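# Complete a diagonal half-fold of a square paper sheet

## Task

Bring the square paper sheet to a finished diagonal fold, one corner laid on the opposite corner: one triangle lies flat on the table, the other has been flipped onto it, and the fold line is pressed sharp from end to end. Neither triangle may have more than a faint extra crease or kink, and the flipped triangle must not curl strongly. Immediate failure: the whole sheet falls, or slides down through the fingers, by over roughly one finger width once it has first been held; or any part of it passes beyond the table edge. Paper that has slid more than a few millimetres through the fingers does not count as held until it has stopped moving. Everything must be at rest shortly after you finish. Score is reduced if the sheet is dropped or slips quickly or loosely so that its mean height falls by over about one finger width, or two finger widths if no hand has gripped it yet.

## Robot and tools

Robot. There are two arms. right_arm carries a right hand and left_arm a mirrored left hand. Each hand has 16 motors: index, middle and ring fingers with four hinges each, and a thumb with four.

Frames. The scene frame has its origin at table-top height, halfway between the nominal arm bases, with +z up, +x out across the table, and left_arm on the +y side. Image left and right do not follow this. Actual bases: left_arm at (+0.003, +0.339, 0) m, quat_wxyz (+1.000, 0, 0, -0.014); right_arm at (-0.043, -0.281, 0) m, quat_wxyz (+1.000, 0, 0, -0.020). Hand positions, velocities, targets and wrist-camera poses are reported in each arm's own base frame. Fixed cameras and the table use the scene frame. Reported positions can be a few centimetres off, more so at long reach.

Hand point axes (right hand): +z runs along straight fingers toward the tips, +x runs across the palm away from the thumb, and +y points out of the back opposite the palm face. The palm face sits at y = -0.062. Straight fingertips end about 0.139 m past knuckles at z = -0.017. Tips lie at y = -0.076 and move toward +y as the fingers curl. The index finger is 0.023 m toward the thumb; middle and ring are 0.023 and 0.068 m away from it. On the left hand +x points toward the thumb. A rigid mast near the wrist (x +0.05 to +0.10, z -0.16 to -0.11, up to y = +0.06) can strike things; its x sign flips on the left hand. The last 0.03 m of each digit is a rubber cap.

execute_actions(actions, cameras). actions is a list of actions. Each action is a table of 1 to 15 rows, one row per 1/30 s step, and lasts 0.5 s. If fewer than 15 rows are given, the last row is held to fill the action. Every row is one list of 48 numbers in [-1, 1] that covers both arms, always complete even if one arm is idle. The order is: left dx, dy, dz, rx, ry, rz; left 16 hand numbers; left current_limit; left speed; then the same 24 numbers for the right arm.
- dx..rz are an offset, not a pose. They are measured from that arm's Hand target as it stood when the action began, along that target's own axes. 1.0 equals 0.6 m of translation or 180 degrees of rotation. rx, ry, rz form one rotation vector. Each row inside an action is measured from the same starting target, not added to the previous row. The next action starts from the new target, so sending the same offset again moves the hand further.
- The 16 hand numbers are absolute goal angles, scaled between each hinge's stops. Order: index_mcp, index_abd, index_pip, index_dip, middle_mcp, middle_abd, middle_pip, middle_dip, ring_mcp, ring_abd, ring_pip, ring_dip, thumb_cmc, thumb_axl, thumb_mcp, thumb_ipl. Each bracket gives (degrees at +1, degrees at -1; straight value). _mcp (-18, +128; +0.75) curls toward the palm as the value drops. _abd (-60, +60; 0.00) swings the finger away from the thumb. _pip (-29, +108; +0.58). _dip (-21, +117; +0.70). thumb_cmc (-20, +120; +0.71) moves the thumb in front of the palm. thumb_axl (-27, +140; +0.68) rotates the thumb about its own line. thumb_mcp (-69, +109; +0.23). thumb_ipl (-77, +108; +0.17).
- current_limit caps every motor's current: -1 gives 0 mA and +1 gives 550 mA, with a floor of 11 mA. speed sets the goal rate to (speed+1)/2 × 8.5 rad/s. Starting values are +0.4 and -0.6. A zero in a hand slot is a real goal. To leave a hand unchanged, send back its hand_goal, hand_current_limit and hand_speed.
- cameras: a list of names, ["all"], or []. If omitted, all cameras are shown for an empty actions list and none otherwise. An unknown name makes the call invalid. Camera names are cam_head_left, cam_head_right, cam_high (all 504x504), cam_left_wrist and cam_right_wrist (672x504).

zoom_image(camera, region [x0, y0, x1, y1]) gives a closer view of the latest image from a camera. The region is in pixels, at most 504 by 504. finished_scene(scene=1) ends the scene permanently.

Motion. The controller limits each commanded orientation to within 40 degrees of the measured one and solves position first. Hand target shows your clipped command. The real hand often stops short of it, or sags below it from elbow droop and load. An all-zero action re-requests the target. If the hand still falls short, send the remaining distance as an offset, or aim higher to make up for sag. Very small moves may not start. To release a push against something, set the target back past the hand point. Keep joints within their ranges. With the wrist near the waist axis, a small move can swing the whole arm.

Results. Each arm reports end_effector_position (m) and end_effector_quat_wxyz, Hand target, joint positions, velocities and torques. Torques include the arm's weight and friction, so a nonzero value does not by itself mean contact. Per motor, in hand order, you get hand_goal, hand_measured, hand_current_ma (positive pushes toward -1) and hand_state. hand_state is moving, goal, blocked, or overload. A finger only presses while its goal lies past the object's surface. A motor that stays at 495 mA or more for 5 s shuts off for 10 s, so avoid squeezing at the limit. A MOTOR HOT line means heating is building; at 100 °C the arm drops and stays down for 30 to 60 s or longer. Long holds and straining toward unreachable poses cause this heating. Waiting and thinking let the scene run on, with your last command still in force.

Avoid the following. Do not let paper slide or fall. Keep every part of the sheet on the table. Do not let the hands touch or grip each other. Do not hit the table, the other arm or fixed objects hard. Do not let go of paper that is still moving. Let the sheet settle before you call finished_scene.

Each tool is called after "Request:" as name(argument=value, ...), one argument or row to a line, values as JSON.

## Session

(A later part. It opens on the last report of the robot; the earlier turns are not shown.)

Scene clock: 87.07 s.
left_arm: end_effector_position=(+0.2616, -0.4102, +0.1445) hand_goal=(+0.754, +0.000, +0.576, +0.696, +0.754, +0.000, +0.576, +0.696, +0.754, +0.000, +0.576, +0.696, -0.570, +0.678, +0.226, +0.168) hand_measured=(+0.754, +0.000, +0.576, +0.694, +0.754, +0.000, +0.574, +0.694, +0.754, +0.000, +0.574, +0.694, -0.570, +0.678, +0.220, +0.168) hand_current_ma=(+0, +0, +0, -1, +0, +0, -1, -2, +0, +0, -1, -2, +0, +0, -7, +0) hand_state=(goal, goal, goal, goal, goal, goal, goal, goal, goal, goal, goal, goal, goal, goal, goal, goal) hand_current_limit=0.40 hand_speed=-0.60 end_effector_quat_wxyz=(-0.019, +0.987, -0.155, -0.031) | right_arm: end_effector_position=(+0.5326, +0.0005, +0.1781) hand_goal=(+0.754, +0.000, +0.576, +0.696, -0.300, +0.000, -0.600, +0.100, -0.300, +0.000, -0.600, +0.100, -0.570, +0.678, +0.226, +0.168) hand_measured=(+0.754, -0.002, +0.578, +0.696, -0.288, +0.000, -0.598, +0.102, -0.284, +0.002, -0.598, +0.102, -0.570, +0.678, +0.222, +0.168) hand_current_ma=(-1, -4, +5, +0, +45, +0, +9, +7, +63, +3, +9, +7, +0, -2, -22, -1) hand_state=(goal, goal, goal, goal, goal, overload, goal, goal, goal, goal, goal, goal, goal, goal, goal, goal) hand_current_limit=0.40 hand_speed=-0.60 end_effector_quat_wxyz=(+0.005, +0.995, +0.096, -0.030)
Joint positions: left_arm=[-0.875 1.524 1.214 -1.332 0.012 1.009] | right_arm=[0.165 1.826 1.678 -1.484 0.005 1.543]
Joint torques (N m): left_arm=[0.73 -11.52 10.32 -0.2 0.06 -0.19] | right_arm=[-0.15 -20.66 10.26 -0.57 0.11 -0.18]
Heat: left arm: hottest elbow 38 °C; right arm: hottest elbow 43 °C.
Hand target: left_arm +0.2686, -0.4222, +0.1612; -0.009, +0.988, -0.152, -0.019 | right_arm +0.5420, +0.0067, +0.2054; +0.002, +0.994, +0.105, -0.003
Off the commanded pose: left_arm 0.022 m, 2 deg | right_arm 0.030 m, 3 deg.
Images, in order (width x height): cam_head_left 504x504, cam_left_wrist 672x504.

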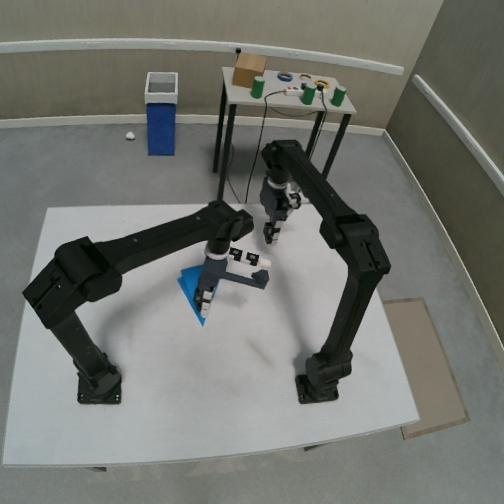

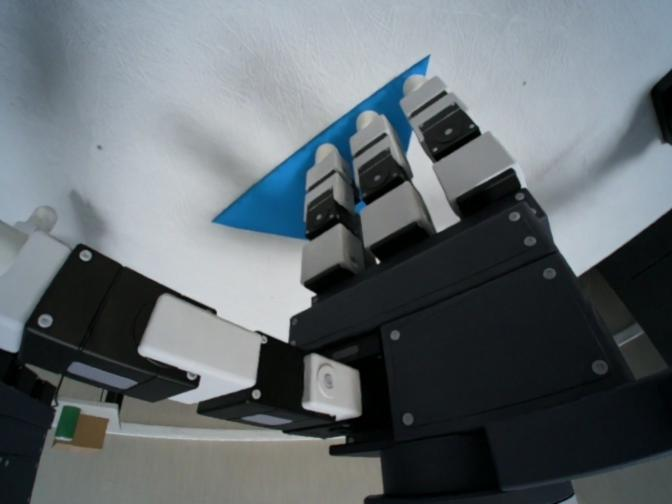

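Request:
execute_actions(
  actions=[
    [[0,-0.005,0.025,0,0,0,0.754,0,0.576,0.696,0.754,0,0.576,0.696,0.754,0,0.576,0.696,-0.571,0.678,0.226,0.168,0.4,-0.6, 0,0,0,0,0,0,0.754,0,0.576,0.696,-0.3,0,-0.6,0.1,-0.3,0,-0.6,0.1,-0.571,0.678,0.226,0.168,0.4,-0.6]],
  ],
  cameras=["cam_head_left","cam_left_wrist"],
)

Request:
zoom_image(
  camera="cam_left_wrist",
  region=[180, 0, 500, 240],
)

Request:
zoom_image(
  camera="cam_head_left",
  region=[170, 240, 240, 340],
)

Scene clock: 88.10 s.
left_arm: end_effector_position=(+0.2647, -0.4140, +0.1454) hand_goal=(+0.754, +0.000, +0.576, +0.696, +0.754, +0.000, +0.576, +0.696, +0.754, +0.000, +0.576, +0.696, -0.570, +0.678, +0.226, +0.168) hand_measured=(+0.754, +0.000, +0.576, +0.694, +0.754, +0.000, +0.574, +0.694, +0.754, +0.000, +0.574, +0.694, -0.570, +0.678, +0.220, +0.168) hand_current_ma=(+0, +0, +0, -1, +0, +0, -1, -2, +0, +0, -1, -2, +0, +0, -7, +0) hand_state=(goal, goal, goal, goal, goal, goal, goal, goal, goal, goal, goal, goal, goal, goal, goal, goal) hand_current_limit=0.40 hand_speed=-0.60 end_effector_quat_wxyz=(-0.013, +0.987, -0.155, -0.024) | right_arm: end_effector_position=(+0.5326, +0.0005, +0.1781) hand_goal=(+0.754, +0.000, +0.576, +0.696, -0.300, +0.000, -0.600, +0.100, -0.300, +0.000, -0.600, +0.100, -0.570, +0.678, +0.226, +0.168) hand_measured=(+0.754, -0.002, +0.578, +0.696, -0.288, +0.000, -0.598, +0.102, -0.284, +0.002, -0.598, +0.102, -0.570, +0.678, +0.222, +0.168) hand_current_ma=(-1, -4, +5, +0, +45, +0, +9, +7, +63, +3, +9, +7, +0, -2, -22, -1) hand_state=(goal, goal, goal, goal, goal, overload, goal, goal, goal, goal, goal, goal, goal, goal, goal, goal) hand_current_limit=0.40 hand_speed=-0.60 end_effector_quat_wxyz=(+0.005, +0.995, +0.096, -0.030)
Joint positions: left_arm=[-0.875 1.524 1.214 -1.312 0.012 1.009] | right_arm=[0.165 1.826 1.678 -1.484 0.005 1.543]
Joint torques (N m): left_arm=[0.91 -10.64 7.77 0.59 0.05 -0.16] | right_arm=[-0.21 -20.78 10.29 -0.58 0.1 -0.18]
Heat: left arm: hottest elbow 38 °C; right arm: hottest elbow 43 °C.
Hand target: left_arm +0.2690, -0.4190, +0.1463; -0.009, +0.988, -0.152, -0.019 | right_arm +0.5420, +0.0067, +0.2054; +0.002, +0.994, +0.105, -0.003
Off the commanded pose: left_arm 0.007 m, 1 deg | right_arm 0.030 m, 3 deg.
Images, in order (width x height): cam_head_left 504x504, cam_left_wrist 672x504.

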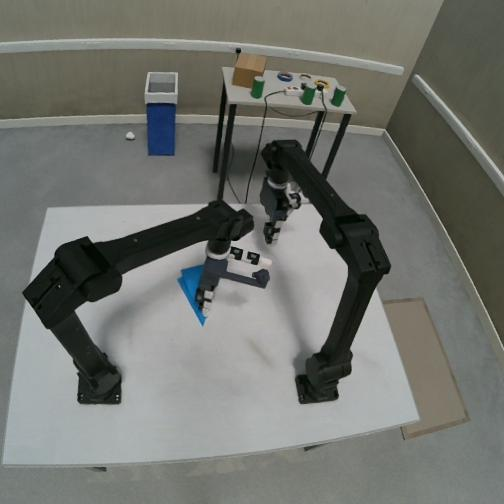

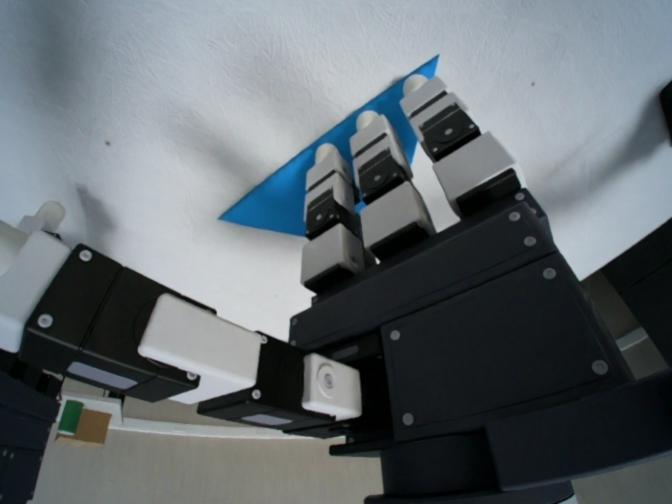

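Scaled by 1.575 from the camera's 672x504 image, which has a finer 960x720 frame.

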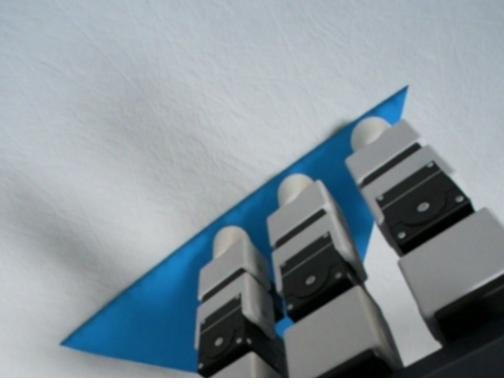

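Scaled by 5.040 from the camera's 504x504 image, which has a finer 720x720 frame.

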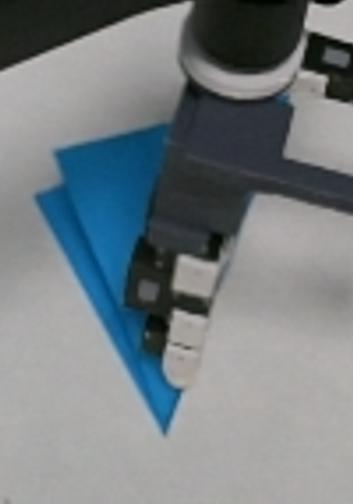

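Request:
execute_actions(
  actions=[
    [[0,-0.024,0,0,0,0,0.754,0,0.576,0.696,0.754,0,0.576,0.696,0.754,0,0.576,0.696,-0.571,0.678,0.226,0.168,0.4,-0.6, 0,0,0,0,0,0,0.754,0,0.576,0.696,-0.3,0,-0.6,0.1,-0.3,0,-0.6,0.1,-0.571,0.678,0.226,0.168,0.4,-0.6]],
    [[0,0,0.05,0,0,0,0.754,0,0.576,0.696,0.754,0,0.576,0.696,0.754,0,0.576,0.696,-0.571,0.678,0.226,0.168,0.4,-0.6, 0,0,0,0,0,0,0.754,0,0.576,0.696,-0.3,0,-0.6,0.1,-0.3,0,-0.6,0.1,-0.571,0.678,0.226,0.168,0.4,-0.6]],
  ],
  cameras=["cam_head_left","cam_left_wrist"],
)

Request:
zoom_image(
  camera="cam_left_wrist",
  region=[180, 0, 500, 240],
)

Request:
zoom_image(
  camera="cam_head_left",
  region=[170, 240, 240, 340],
)

Scene clock: 89.57 s.
left_arm: end_effector_position=(+0.2738, -0.4090, +0.1329) hand_goal=(+0.754, +0.000, +0.576, +0.696, +0.754, +0.000, +0.576, +0.696, +0.754, +0.000, +0.576, +0.696, -0.570, +0.678, +0.226, +0.168) hand_measured=(+0.754, -0.008, +0.576, +0.694, +0.754, +0.000, +0.574, +0.694, +0.754, +0.000, +0.574, +0.694, -0.570, +0.678, +0.220, +0.168) hand_current_ma=(+0, -7, +0, -1, +0, +0, -1, -2, +0, +0, -1, -2, +0, +0, -9, +0) hand_state=(goal, goal, goal, goal, goal, goal, goal, goal, goal, goal, goal, goal, goal, goal, goal, goal) hand_current_limit=0.40 hand_speed=-0.60 end_effector_quat_wxyz=(-0.001, +0.989, -0.149, -0.007) | right_arm: end_effector_position=(+0.5326, +0.0005, +0.1781) hand_goal=(+0.754, +0.000, +0.576, +0.696, -0.300, +0.000, -0.600, +0.100, -0.300, +0.000, -0.600, +0.100, -0.570, +0.678, +0.226, +0.168) hand_measured=(+0.754, -0.002, +0.578, +0.696, -0.288, +0.000, -0.598, +0.102, -0.284, +0.002, -0.598, +0.102, -0.570, +0.678, +0.222, +0.168) hand_current_ma=(-1, -4, +5, +0, +45, +0, +9, +7, +63, +3, +9, +7, +0, -2, -22, -1) hand_state=(goal, goal, goal, goal, goal, overload, goal, goal, goal, goal, goal, goal, goal, goal, goal, goal) hand_current_limit=0.40 hand_speed=-0.60 end_effector_quat_wxyz=(+0.005, +0.995, +0.096, -0.030)
Joint positions: left_arm=[-0.854 1.515 1.163 -1.231 0.009 1.017] | right_arm=[0.165 1.826 1.678 -1.484 0.005 1.543]
Joint torques (N m): left_arm=[1.44 -9.52 5.71 0.64 0.14 0.06] | right_arm=[-0.03 -20.66 10.26 -0.57 0.1 -0.18]
Heat: left arm: hottest elbow 38 °C; right arm: hottest elbow 43 °C.
Hand target: left_arm +0.2724, -0.4047, +0.1166; -0.009, +0.988, -0.152, -0.019 | right_arm +0.5420, +0.0067, +0.2054; +0.002, +0.994, +0.105, -0.003
Off the commanded pose: left_arm 0.017 m, 2 deg | right_arm 0.030 m, 3 deg.
Images, in order (width x height): cam_head_left 504x504, cam_left_wrist 672x504.

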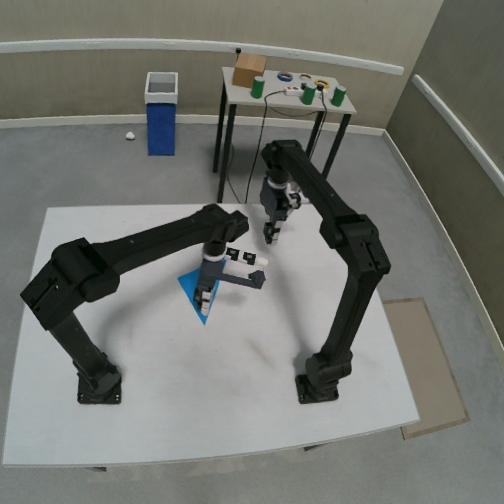

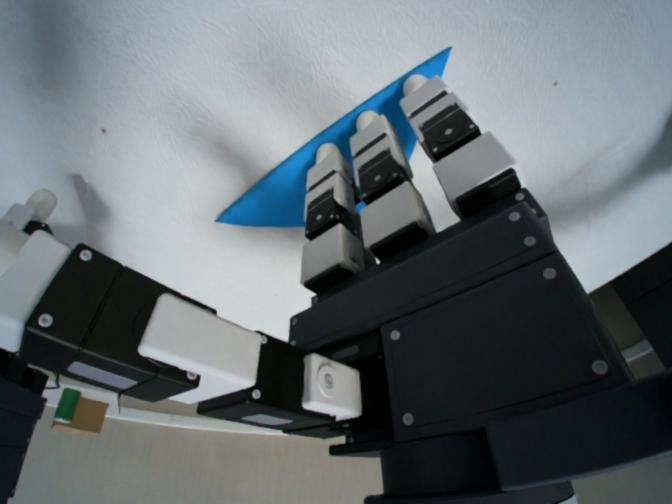

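Scaled by 1.575 from the camera's 672x504 image, which has a finer 960x720 frame.

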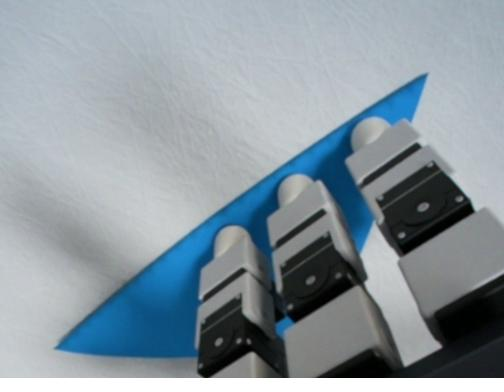

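Scaled by 5.040 from the camera's 504x504 image, which has a finer 720x720 frame.

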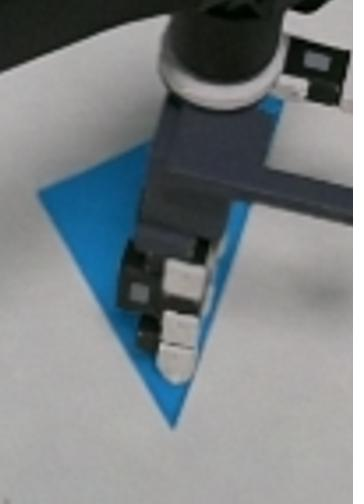

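Request:
execute_actions(
  actions=[
    [[0,0.008,0.045,0,0,0,0.754,0,0.576,0.696,0.754,0,0.576,0.696,0.754,0,0.576,0.696,-0.571,0.678,0.226,0.168,0.4,-0.6, 0,0,0,0,0,0,0.754,0,0.576,0.696,-0.3,0,-0.6,0.1,-0.3,0,-0.6,0.1,-0.571,0.678,0.226,0.168,0.4,-0.6]],
    [[0,0.0,0.03,0,0,0,0.754,0,0.576,0.696,0.754,0,0.576,0.696,0.754,0,0.576,0.696,-0.571,0.678,0.226,0.168,0.4,-0.6, 0,0,0,0,0,0,0.754,0,0.576,0.696,-0.3,0,-0.6,0.1,-0.3,0,-0.6,0.1,-0.571,0.678,0.226,0.168,0.4,-0.6]],
  ],
  cameras=["cam_head_left","cam_left_wrist"],
)

Request:
zoom_image(
  camera="cam_left_wrist",
  region=[180, 0, 500, 240],
)

Request:
execute_actions(
  actions=[
    [[0,-0.01,-0.2,0,0,0,0.754,0,0.576,0.696,0.754,0,0.576,0.696,0.754,0,0.576,0.696,-0.571,0.678,0.226,0.168,0.4,-0.6, 0,0,0,0,0,0,0.754,0,0.576,0.696,-0.3,0,-0.6,0.1,-0.3,0,-0.6,0.1,-0.571,0.678,0.226,0.168,0.4,-0.6]],
  ],
  cameras=["cam_head_left","cam_head_right","cam_left_wrist"],
)

Request:
zoom_image(
  camera="cam_left_wrist",
  region=[180, 0, 500, 240],
)

Request:
zoom_image(
  camera="cam_head_left",
  region=[170, 240, 240, 340],
)

Request:
zoom_image(
  camera="cam_head_right",
  region=[170, 240, 240, 340],
)

Scene clock: 91.13 s.
left_arm: end_effector_position=(+0.2735, -0.4124, +0.1333) hand_goal=(+0.754, +0.000, +0.576, +0.696, +0.754, +0.000, +0.576, +0.696, +0.754, +0.000, +0.576, +0.696, -0.570, +0.678, +0.226, +0.168) hand_measured=(+0.756, -0.006, +0.580, +0.700, +0.774, -0.022, +0.586, +0.702, +0.770, -0.014, +0.588, +0.700, -0.570, +0.678, +0.220, +0.168) hand_current_ma=(+2, -4, +3, +2, +32, -28, +13, +4, +23, -16, +14, +4, +0, +0, -9, +0) hand_state=(goal, goal, goal, goal, goal, blocked, goal, goal, goal, goal, goal, goal, goal, goal, goal, goal) hand_current_limit=0.40 hand_speed=-0.60 end_effector_quat_wxyz=(+0.022, +0.988, -0.150, +0.009) | right_arm: end_effector_position=(+0.5326, +0.0005, +0.1781) hand_goal=(+0.754, +0.000, +0.576, +0.696, -0.300, +0.000, -0.600, +0.100, -0.300, +0.000, -0.600, +0.100, -0.570, +0.678, +0.226, +0.168) hand_measured=(+0.754, -0.002, +0.578, +0.696, -0.288, +0.000, -0.598, +0.102, -0.284, +0.002, -0.598, +0.102, -0.570, +0.678, +0.222, +0.168) hand_current_ma=(-1, -4, +5, +0, +45, +0, +9, +7, +63, +3, +9, +7, +0, -2, -22, -1) hand_state=(goal, goal, goal, goal, goal, overload, goal, goal, goal, goal, goal, goal, goal, goal, goal, goal) hand_current_limit=0.40 hand_speed=-0.60 end_effector_quat_wxyz=(+0.005, +0.995, +0.096, -0.030)
Joint positions: left_arm=[-0.854 1.491 1.125 -1.161 0.022 1.017] | right_arm=[0.165 1.826 1.678 -1.484 0.005 1.543]
Joint torques (N m): left_arm=[0.79 -4.66 3.04 2.37 -0.37 -0.03] | right_arm=[-0.09 -20.6 10.28 -0.57 0.1 -0.18]
Heat: left arm: hottest elbow 38 °C; right arm: hottest elbow 43 °C.
Hand target: left_arm +0.2694, -0.4083, +0.0717; -0.009, +0.988, -0.152, -0.019 | right_arm +0.5420, +0.0067, +0.2054; +0.002, +0.994, +0.105, -0.003
Off the commanded pose: left_arm 0.062 m, 5 deg | right_arm 0.030 m, 3 deg.
Images, in order (width x height): cam_head_left 504x504, cam_left_wrist 672x504.

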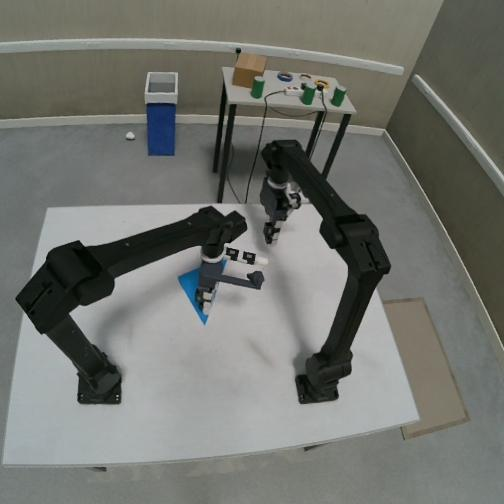

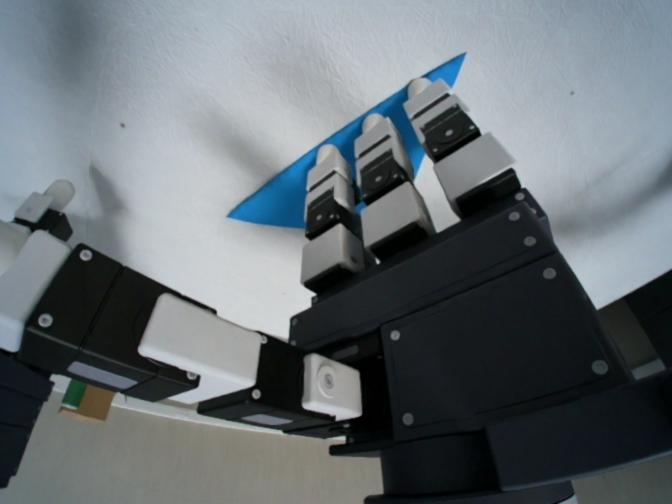

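Scaled by 1.575 from the camera's 672x504 image, which has a finer 960x720 frame.

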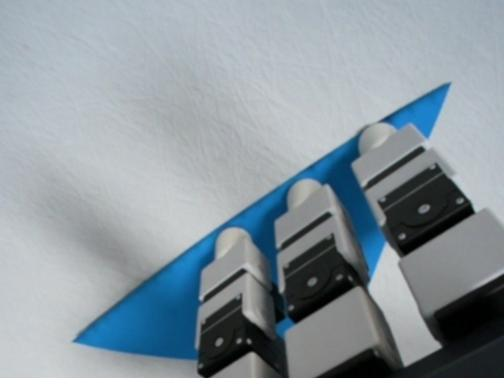

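Scene clock: 91.83 s.
left_arm: end_effector_position=(+0.2657, -0.4013, +0.1791) hand_goal=(+0.754, +0.000, +0.576, +0.696, +0.754, +0.000, +0.576, +0.696, +0.754, +0.000, +0.576, +0.696, -0.570, +0.678, +0.226, +0.168) hand_measured=(+0.752, -0.002, +0.578, +0.698, +0.754, -0.002, +0.578, +0.698, +0.754, -0.002, +0.578, +0.700, -0.570, +0.678, +0.220, +0.168) hand_current_ma=(-1, -1, +1, +2, +0, -1, +1, +2, +0, -1, +1, +2, +0, +0, -9, +0) hand_state=(goal, goal, goal, goal, goal, goal, goal, goal, goal, goal, goal, goal, goal, goal, goal, goal) hand_current_limit=0.40 hand_speed=-0.60 end_effector_quat_wxyz=(-0.015, +0.988, -0.151, -0.027) | right_arm: end_effector_position=(+0.5326, +0.0005, +0.1781) hand_goal=(+0.754, +0.000, +0.576, +0.696, -0.300, +0.000, -0.600, +0.100, -0.300, +0.000, -0.600, +0.100, -0.570, +0.678, +0.226, +0.168) hand_measured=(+0.754, -0.002, +0.578, +0.696, -0.288, +0.000, -0.598, +0.102, -0.284, +0.002, -0.598, +0.102, -0.570, +0.678, +0.222, +0.168) hand_current_ma=(-1, -4, +5, +0, +45, +0, +9, +7, +63, +3, +9, +7, +0, -2, -22, -1) hand_state=(goal, goal, goal, goal, goal, overload, goal, goal, goal, goal, goal, goal, goal, goal, goal, goal) hand_current_limit=0.40 hand_speed=-0.60 end_effector_quat_wxyz=(+0.005, +0.995, +0.096, -0.030)
Joint positions: left_arm=[-0.854 1.482 1.259 -1.409 0.012 1.02] | right_arm=[0.165 1.826 1.678 -1.484 0.005 1.543]
Joint torques (N m): left_arm=[1.49 -10.93 9.89 -0.2 -0.03 0.06] | right_arm=[-0.15 -20.72 10.29 -0.58 0.1 -0.18]
Heat: left arm: hottest elbow 38 °C; right arm: hottest elbow 44 °C.
Hand target: left_arm +0.2752, -0.4052, +0.1916; -0.009, +0.988, -0.152, -0.019 | right_arm +0.5420, +0.0067, +0.2054; +0.002, +0.994, +0.105, -0.003
Off the commanded pose: left_arm 0.016 m, 1 deg | right_arm 0.030 m, 3 deg.
Images, in order (width x height): cam_head_left 504x504, cam_head_right 504x504, cam_left_wrist 672x504.

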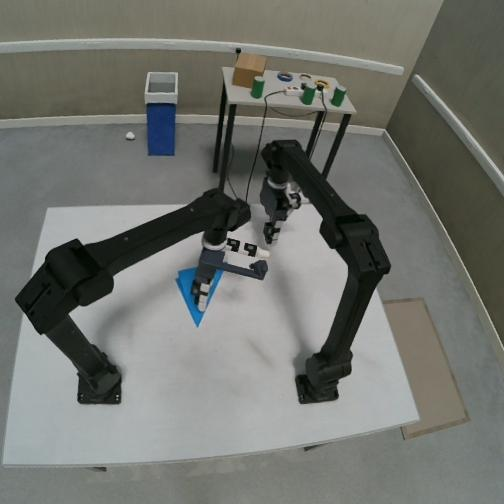

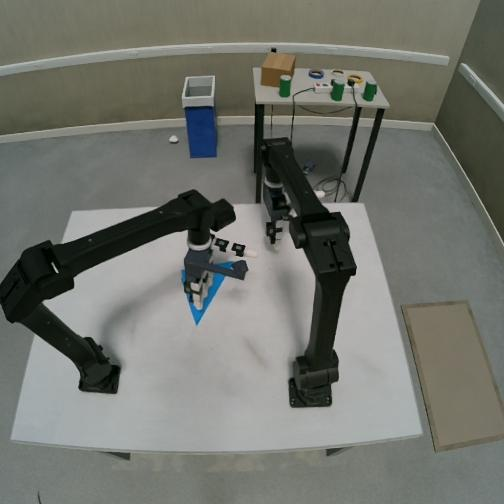

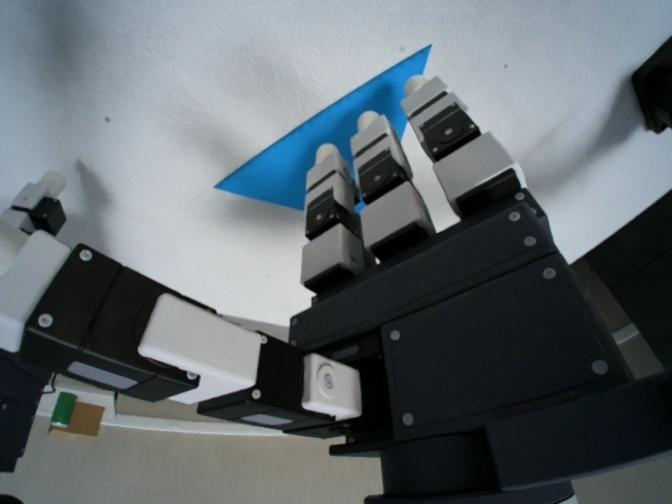

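Scaled by 1.575 from the camera's 672x504 image, which has a finer 960x720 frame.

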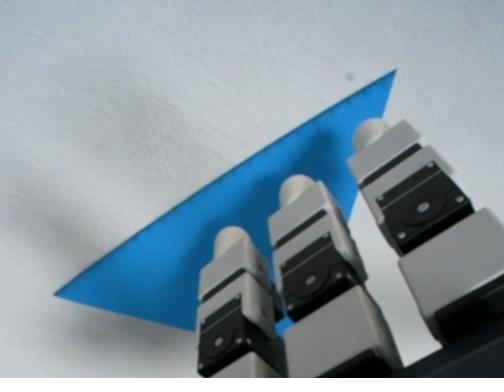

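Scaled by 5.040 from the camera's 504x504 image, which has a finer 720x720 frame.

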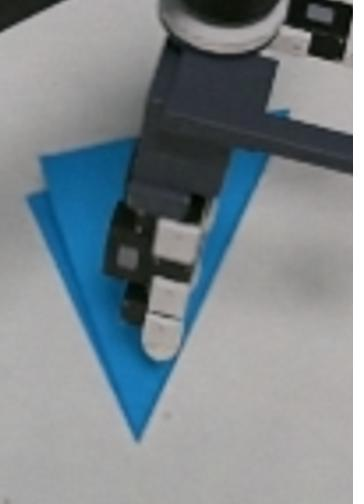

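Scaled by 5.040 from the camera's 504x504 image, which has a finer 720x720 frame.

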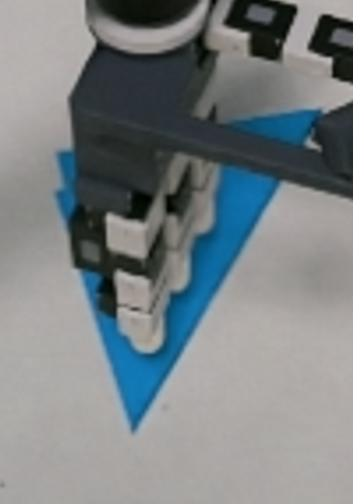

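Request:
execute_actions(
  actions=[
    [[-0.0748,-0.0095,-0.03,0,0,0.02,0.754,0,0.576,0.696,0.754,0,0.576,0.696,0.754,0,0.576,0.696,-0.571,0.678,0.226,0.168,0.4,-0.6, 0,0,0,0,0,0,0.754,0,0.576,0.696,-0.3,0,-0.6,0.1,-0.3,0,-0.6,0.1,-0.571,0.678,0.226,0.168,0.4,-0.6]],
    [[0,0,0.05,0,0,0,0.754,0,0.576,0.696,0.754,0,0.576,0.696,0.754,0,0.576,0.696,-0.571,0.678,0.226,0.168,0.4,-0.6, 0,0,0,0,0,0,0.754,0,0.576,0.696,-0.3,0,-0.6,0.1,-0.3,0,-0.6,0.1,-0.571,0.678,0.226,0.168,0.4,-0.6]],
    [[0,0,0.045,0,0,0,0.754,0,0.576,0.696,0.754,0,0.576,0.696,0.754,0,0.576,0.696,-0.571,0.678,0.226,0.168,0.4,-0.6, 0,0,0,0,0,0,0.754,0,0.576,0.696,-0.3,0,-0.6,0.1,-0.3,0,-0.6,0.1,-0.571,0.678,0.226,0.168,0.4,-0.6]],
  ],
  cameras=["cam_head_left","cam_left_wrist"],
)

Request:
zoom_image(
  camera="cam_left_wrist",
  region=[180, 0, 500, 240],
)

Request:
zoom_image(
  camera="cam_head_left",
  region=[170, 240, 240, 340],
)

Scene clock: 94.60 s.
left_arm: end_effector_position=(+0.2351, -0.3804, +0.1538) hand_goal=(+0.754, +0.000, +0.576, +0.696, +0.754, +0.000, +0.576, +0.696, +0.754, +0.000, +0.576, +0.696, -0.570, +0.678, +0.226, +0.168) hand_measured=(+0.752, -0.002, +0.578, +0.698, +0.754, -0.002, +0.578, +0.698, +0.754, -0.002, +0.578, +0.700, -0.568, +0.678, +0.220, +0.168) hand_current_ma=(-1, +0, +1, +2, +0, -1, +1, +2, +0, -1, +1, +2, +1, +0, -9, +0) hand_state=(goal, goal, goal, goal, goal, goal, goal, goal, goal, goal, goal, goal, goal, goal, goal, goal) hand_current_limit=0.40 hand_speed=-0.60 end_effector_quat_wxyz=(-0.012, +0.985, -0.173, -0.023) | right_arm: end_effector_position=(+0.5326, +0.0005, +0.1781) hand_goal=(+0.754, +0.000, +0.576, +0.696, -0.300, +0.000, -0.600, +0.100, -0.300, +0.000, -0.600, +0.100, -0.570, +0.678, +0.226, +0.168) hand_measured=(+0.754, -0.002, +0.578, +0.696, -0.288, +0.000, -0.598, +0.102, -0.284, +0.002, -0.598, +0.102, -0.570, +0.678, +0.222, +0.168) hand_current_ma=(-1, -4, +5, +0, +45, +0, +9, +7, +63, +3, +9, +7, +0, -2, -22, -1) hand_state=(goal, goal, goal, goal, goal, overload, goal, goal, goal, goal, goal, goal, goal, goal, goal, goal) hand_current_limit=0.40 hand_speed=-0.60 end_effector_quat_wxyz=(+0.005, +0.995, +0.096, -0.030)
Joint positions: left_arm=[-0.872 1.408 1.111 -1.324 0.012 1.047] | right_arm=[0.165 1.826 1.678 -1.484 0.005 1.543]
Joint torques (N m): left_arm=[0.15 -9.99 7.42 0.68 0.07 0.05] | right_arm=[-0.15 -20.72 10.28 -0.58 0.1 -0.19]
Heat: left arm: hottest elbow 38 °C; right arm: hottest elbow 44 °C.
Hand target: left_arm +0.2330, -0.3854, +0.1545; -0.008, +0.983, -0.183, -0.019 | right_arm +0.5420, +0.0067, +0.2054; +0.002, +0.994, +0.105, -0.003
Off the commanded pose: left_arm 0.005 m, 1 deg | right_arm 0.030 m, 3 deg.
Images, in order (width x height): cam_head_left 504x504, cam_left_wrist 672x504.

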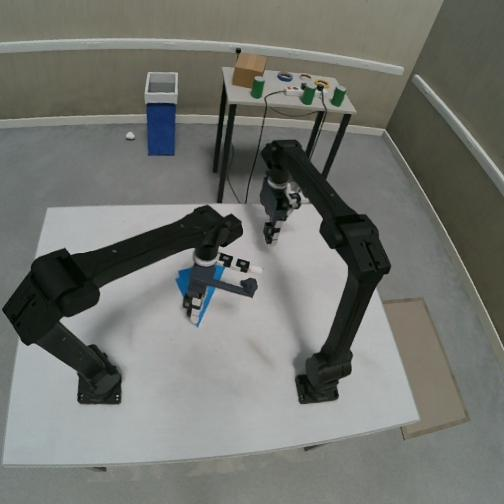

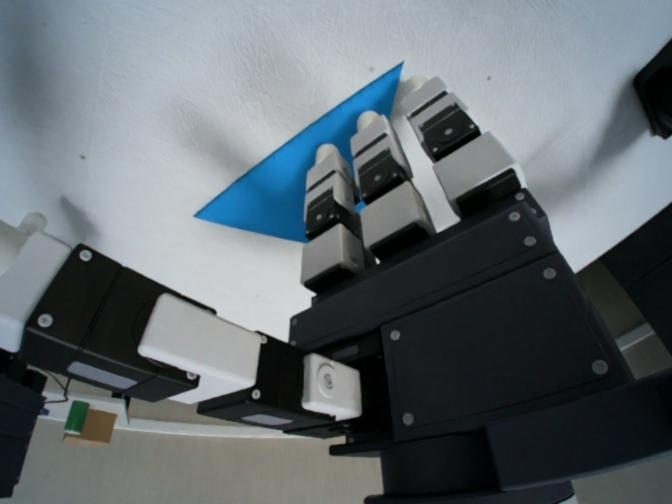

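Scaled by 1.575 from the camera's 672x504 image, which has a finer 960x720 frame.

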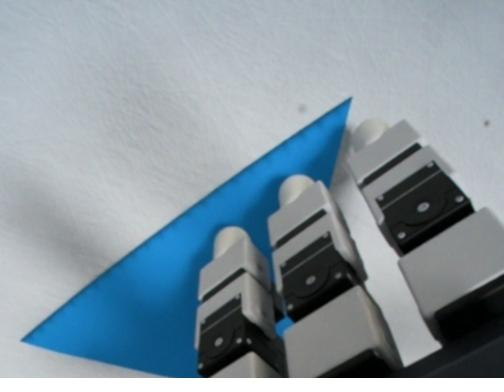

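Scaled by 5.040 from the camera's 504x504 image, which has a finer 720x720 frame.

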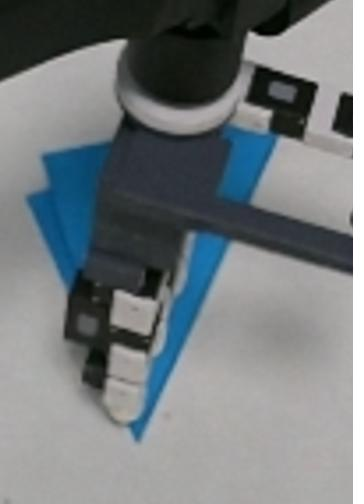

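Request:
execute_actions(
  actions=[
    [[0.005,0.003,0.03,0,0,0.01,0.754,0,0.576,0.696,0.754,0,0.576,0.696,0.754,0,0.576,0.696,-0.571,0.678,0.226,0.168,0.4,-0.6, 0,0,0,0,0,0,0.754,0,0.576,0.696,-0.3,0,-0.6,0.1,-0.3,0,-0.6,0.1,-0.571,0.678,0.226,0.168,0.4,-0.6]],
    [[0,0,0.045,0,0,0,0.754,0,0.576,0.696,0.754,0,0.576,0.696,0.754,0,0.576,0.696,-0.571,0.678,0.226,0.168,0.4,-0.6, 0,0,0,0,0,0,0.754,0,0.576,0.696,-0.3,0,-0.6,0.1,-0.3,0,-0.6,0.1,-0.571,0.678,0.226,0.168,0.4,-0.6]],
    [[0,0,0.03,0,0,0,0.754,0,0.576,0.696,0.754,0,0.576,0.696,0.754,0,0.576,0.696,-0.571,0.678,0.226,0.168,0.4,-0.6, 0,0,0,0,0,0,0.754,0,0.576,0.696,-0.3,0,-0.6,0.1,-0.3,0,-0.6,0.1,-0.571,0.678,0.226,0.168,0.4,-0.6]],
  ],
  cameras=["cam_head_left","cam_left_wrist"],
)

Request:
zoom_image(
  camera="cam_left_wrist",
  region=[180, 0, 500, 240],
)

Request:
execute_actions(
  actions=[
    [[0.033,0.025,-0.2,0,0,0,0.754,0,0.576,0.696,0.754,0,0.576,0.696,0.754,0,0.576,0.696,-0.571,0.678,0.226,0.168,0.4,-0.6, 0,0,0,0,0,0,0.754,0,0.576,0.696,-0.3,0,-0.6,0.1,-0.3,0,-0.6,0.1,-0.571,0.678,0.226,0.168,0.4,-0.6]],
  ],
  cameras=["cam_head_left","cam_head_right","cam_left_wrist"],
)

Request:
zoom_image(
  camera="cam_left_wrist",
  region=[180, 0, 500, 240],
)

Request:
zoom_image(
  camera="cam_head_left",
  region=[170, 240, 240, 340],
)

Request:
zoom_image(
  camera="cam_head_right",
  region=[170, 240, 240, 340],
)

Scene clock: 97.00 s.
left_arm: end_effector_position=(+0.2404, -0.3901, +0.1313) hand_goal=(+0.754, +0.000, +0.576, +0.696, +0.754, +0.000, +0.576, +0.696, +0.754, +0.000, +0.576, +0.696, -0.570, +0.678, +0.226, +0.168) hand_measured=(+0.766, -0.046, +0.582, +0.698, +0.760, -0.014, +0.580, +0.698, +0.754, -0.002, +0.578, +0.700, -0.568, +0.678, +0.220, +0.168) hand_current_ma=(+15, -82, +7, +2, +5, -15, +2, +2, +0, -1, +1, +2, +1, +0, -10, +0) hand_state=(goal, blocked, goal, goal, goal, goal, goal, goal, goal, goal, goal, goal, goal, goal, goal, goal) hand_current_limit=0.40 hand_speed=-0.60 end_effector_quat_wxyz=(+0.011, +0.982, -0.190, +0.004) | right_arm: end_effector_position=(+0.5326, +0.0005, +0.1781) hand_goal=(+0.754, +0.000, +0.576, +0.696, -0.300, +0.000, -0.600, +0.100, -0.300, +0.000, -0.600, +0.100, -0.570, +0.678, +0.226, +0.168) hand_measured=(+0.754, -0.002, +0.578, +0.696, -0.288, +0.000, -0.598, +0.102, -0.284, +0.002, -0.598, +0.102, -0.570, +0.678, +0.222, +0.168) hand_current_ma=(-1, -4, +5, +0, +45, +0, +9, +7, +63, +3, +9, +7, +0, -2, -22, -1) hand_state=(goal, goal, goal, goal, goal, overload, goal, goal, goal, goal, goal, goal, goal, goal, goal, goal) hand_current_limit=0.40 hand_speed=-0.60 end_effector_quat_wxyz=(+0.005, +0.995, +0.096, -0.030)
Joint positions: left_arm=[-0.872 1.42 1.049 -1.179 0.013 1.081] | right_arm=[0.165 1.826 1.678 -1.484 0.005 1.543]
Joint torques (N m): left_arm=[0.44 -5.66 3.97 1.52 0.04 0.09] | right_arm=[-0.09 -20.6 10.3 -0.59 0.11 -0.19]
Heat: left arm: hottest elbow 38 °C; right arm: hottest elbow 44 °C.
Hand target: left_arm +0.2329, -0.3867, +0.0913; -0.008, +0.980, -0.199, -0.019 | right_arm +0.5420, +0.0067, +0.2054; +0.002, +0.994, +0.105, -0.003
Off the commanded pose: left_arm 0.041 m, 4 deg | right_arm 0.030 m, 3 deg.
Images, in order (width x height): cam_head_left 504x504, cam_left_wrist 672x504.

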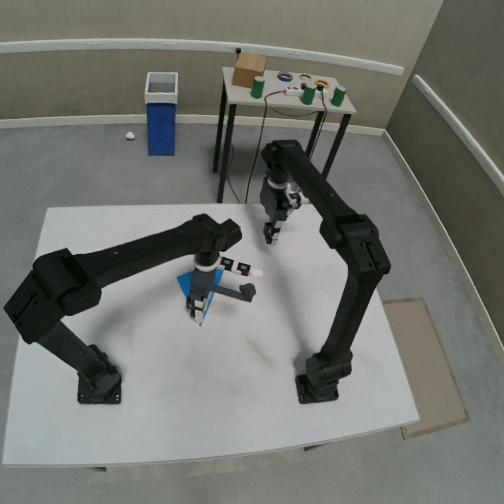

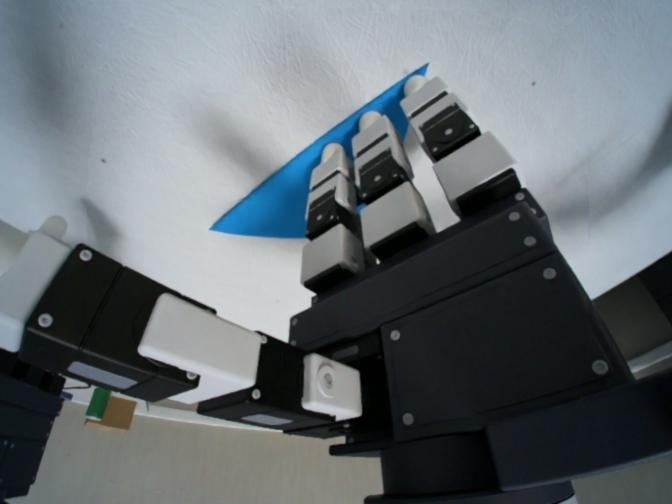

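Scaled by 1.575 from the camera's 672x504 image, which has a finer 960x720 frame.

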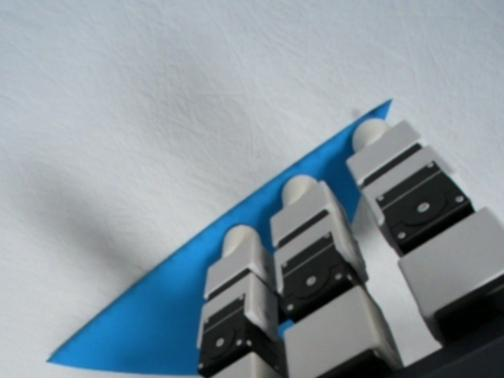

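Scene clock: 97.73 s.
left_arm: end_effector_position=(+0.2511, -0.4049, +0.2059) hand_goal=(+0.754, +0.000, +0.576, +0.696, +0.754, +0.000, +0.576, +0.696, +0.754, +0.000, +0.576, +0.696, -0.570, +0.678, +0.226, +0.168) hand_measured=(+0.754, -0.002, +0.578, +0.698, +0.754, -0.002, +0.578, +0.698, +0.752, +0.000, +0.578, +0.698, -0.570, +0.678, +0.220, +0.168) hand_current_ma=(+0, -1, +1, +2, +0, -1, +1, +2, +0, +0, +1, +2, +0, +0, -10, +0) hand_state=(goal, goal, goal, goal, goal, goal, goal, goal, goal, goal, goal, goal, goal, goal, goal, goal) hand_current_limit=0.40 hand_speed=-0.60 end_effector_quat_wxyz=(-0.008, +0.981, -0.191, -0.021) | right_arm: end_effector_position=(+0.5326, +0.0005, +0.1781) hand_goal=(+0.754, +0.000, +0.576, +0.696, -0.300, +0.000, -0.600, +0.100, -0.300, +0.000, -0.600, +0.100, -0.570, +0.678, +0.226, +0.168) hand_measured=(+0.754, -0.002, +0.578, +0.696, -0.288, +0.000, -0.598, +0.102, -0.284, +0.002, -0.598, +0.102, -0.570, +0.678, +0.222, +0.168) hand_current_ma=(-1, -4, +5, +0, +45, +0, +9, +7, +63, +3, +9, +7, +0, -2, -22, -1) hand_state=(goal, goal, goal, goal, goal, overload, goal, goal, goal, goal, goal, goal, goal, goal, goal, goal) hand_current_limit=0.40 hand_speed=-0.60 end_effector_quat_wxyz=(+0.005, +0.995, +0.096, -0.030)
Joint positions: left_arm=[-0.874 1.453 1.296 -1.455 0.014 1.081] | right_arm=[0.165 1.826 1.678 -1.484 0.005 1.543]
Joint torques (N m): left_arm=[0.5 -10.46 9.03 -0.09 0 -0.02] | right_arm=[-0.15 -20.6 10.29 -0.58 0.1 -0.18]
Heat: left arm: hottest elbow 38 °C; right arm: hottest elbow 45 °C.
Hand target: left_arm +0.2495, -0.4110, +0.2104; -0.008, +0.980, -0.199, -0.019 | right_arm +0.5420, +0.0067, +0.2054; +0.002, +0.994, +0.105, -0.003
Off the commanded pose: left_arm 0.008 m, 1 deg | right_arm 0.030 m, 3 deg.
Images, in order (width x height): cam_head_left 504x504, cam_head_right 504x504, cam_left_wrist 672x504.

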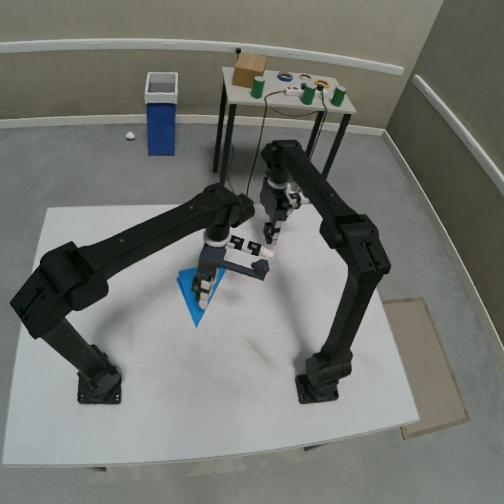

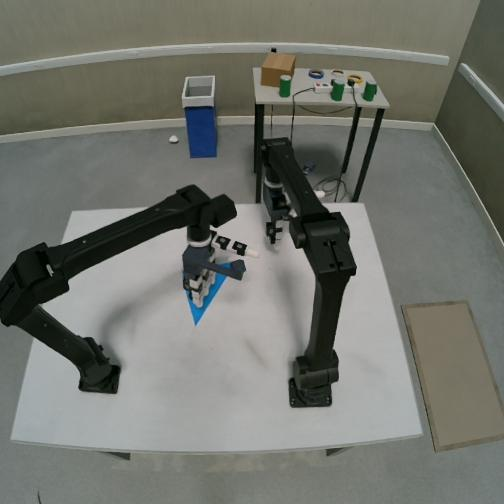

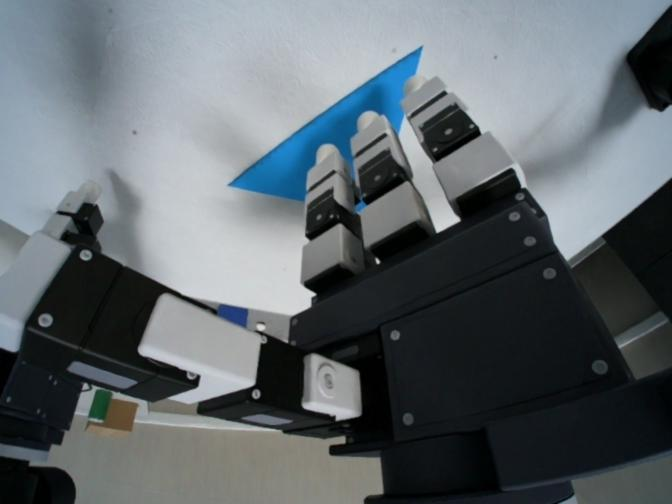

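Scaled by 1.575 from the camera's 672x504 image, which has a finer 960x720 frame.

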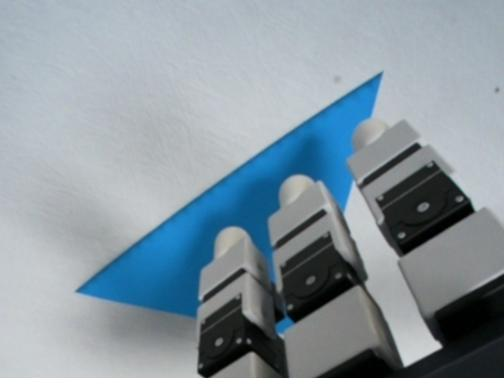

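Scaled by 5.040 from the camera's 504x504 image, which has a finer 720x720 frame.

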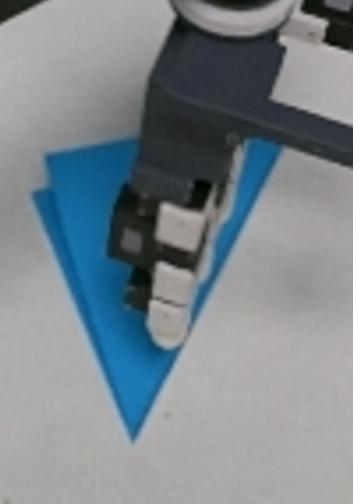

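Scaled by 5.040 from the camera's 504x504 image, which has a finer 720x720 frame.

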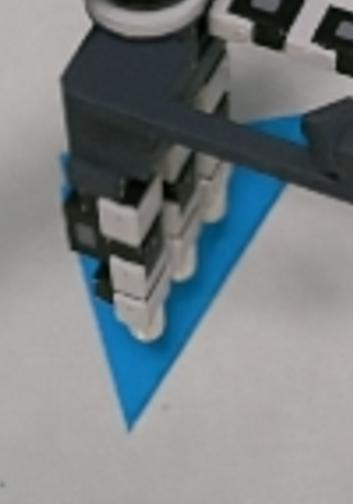

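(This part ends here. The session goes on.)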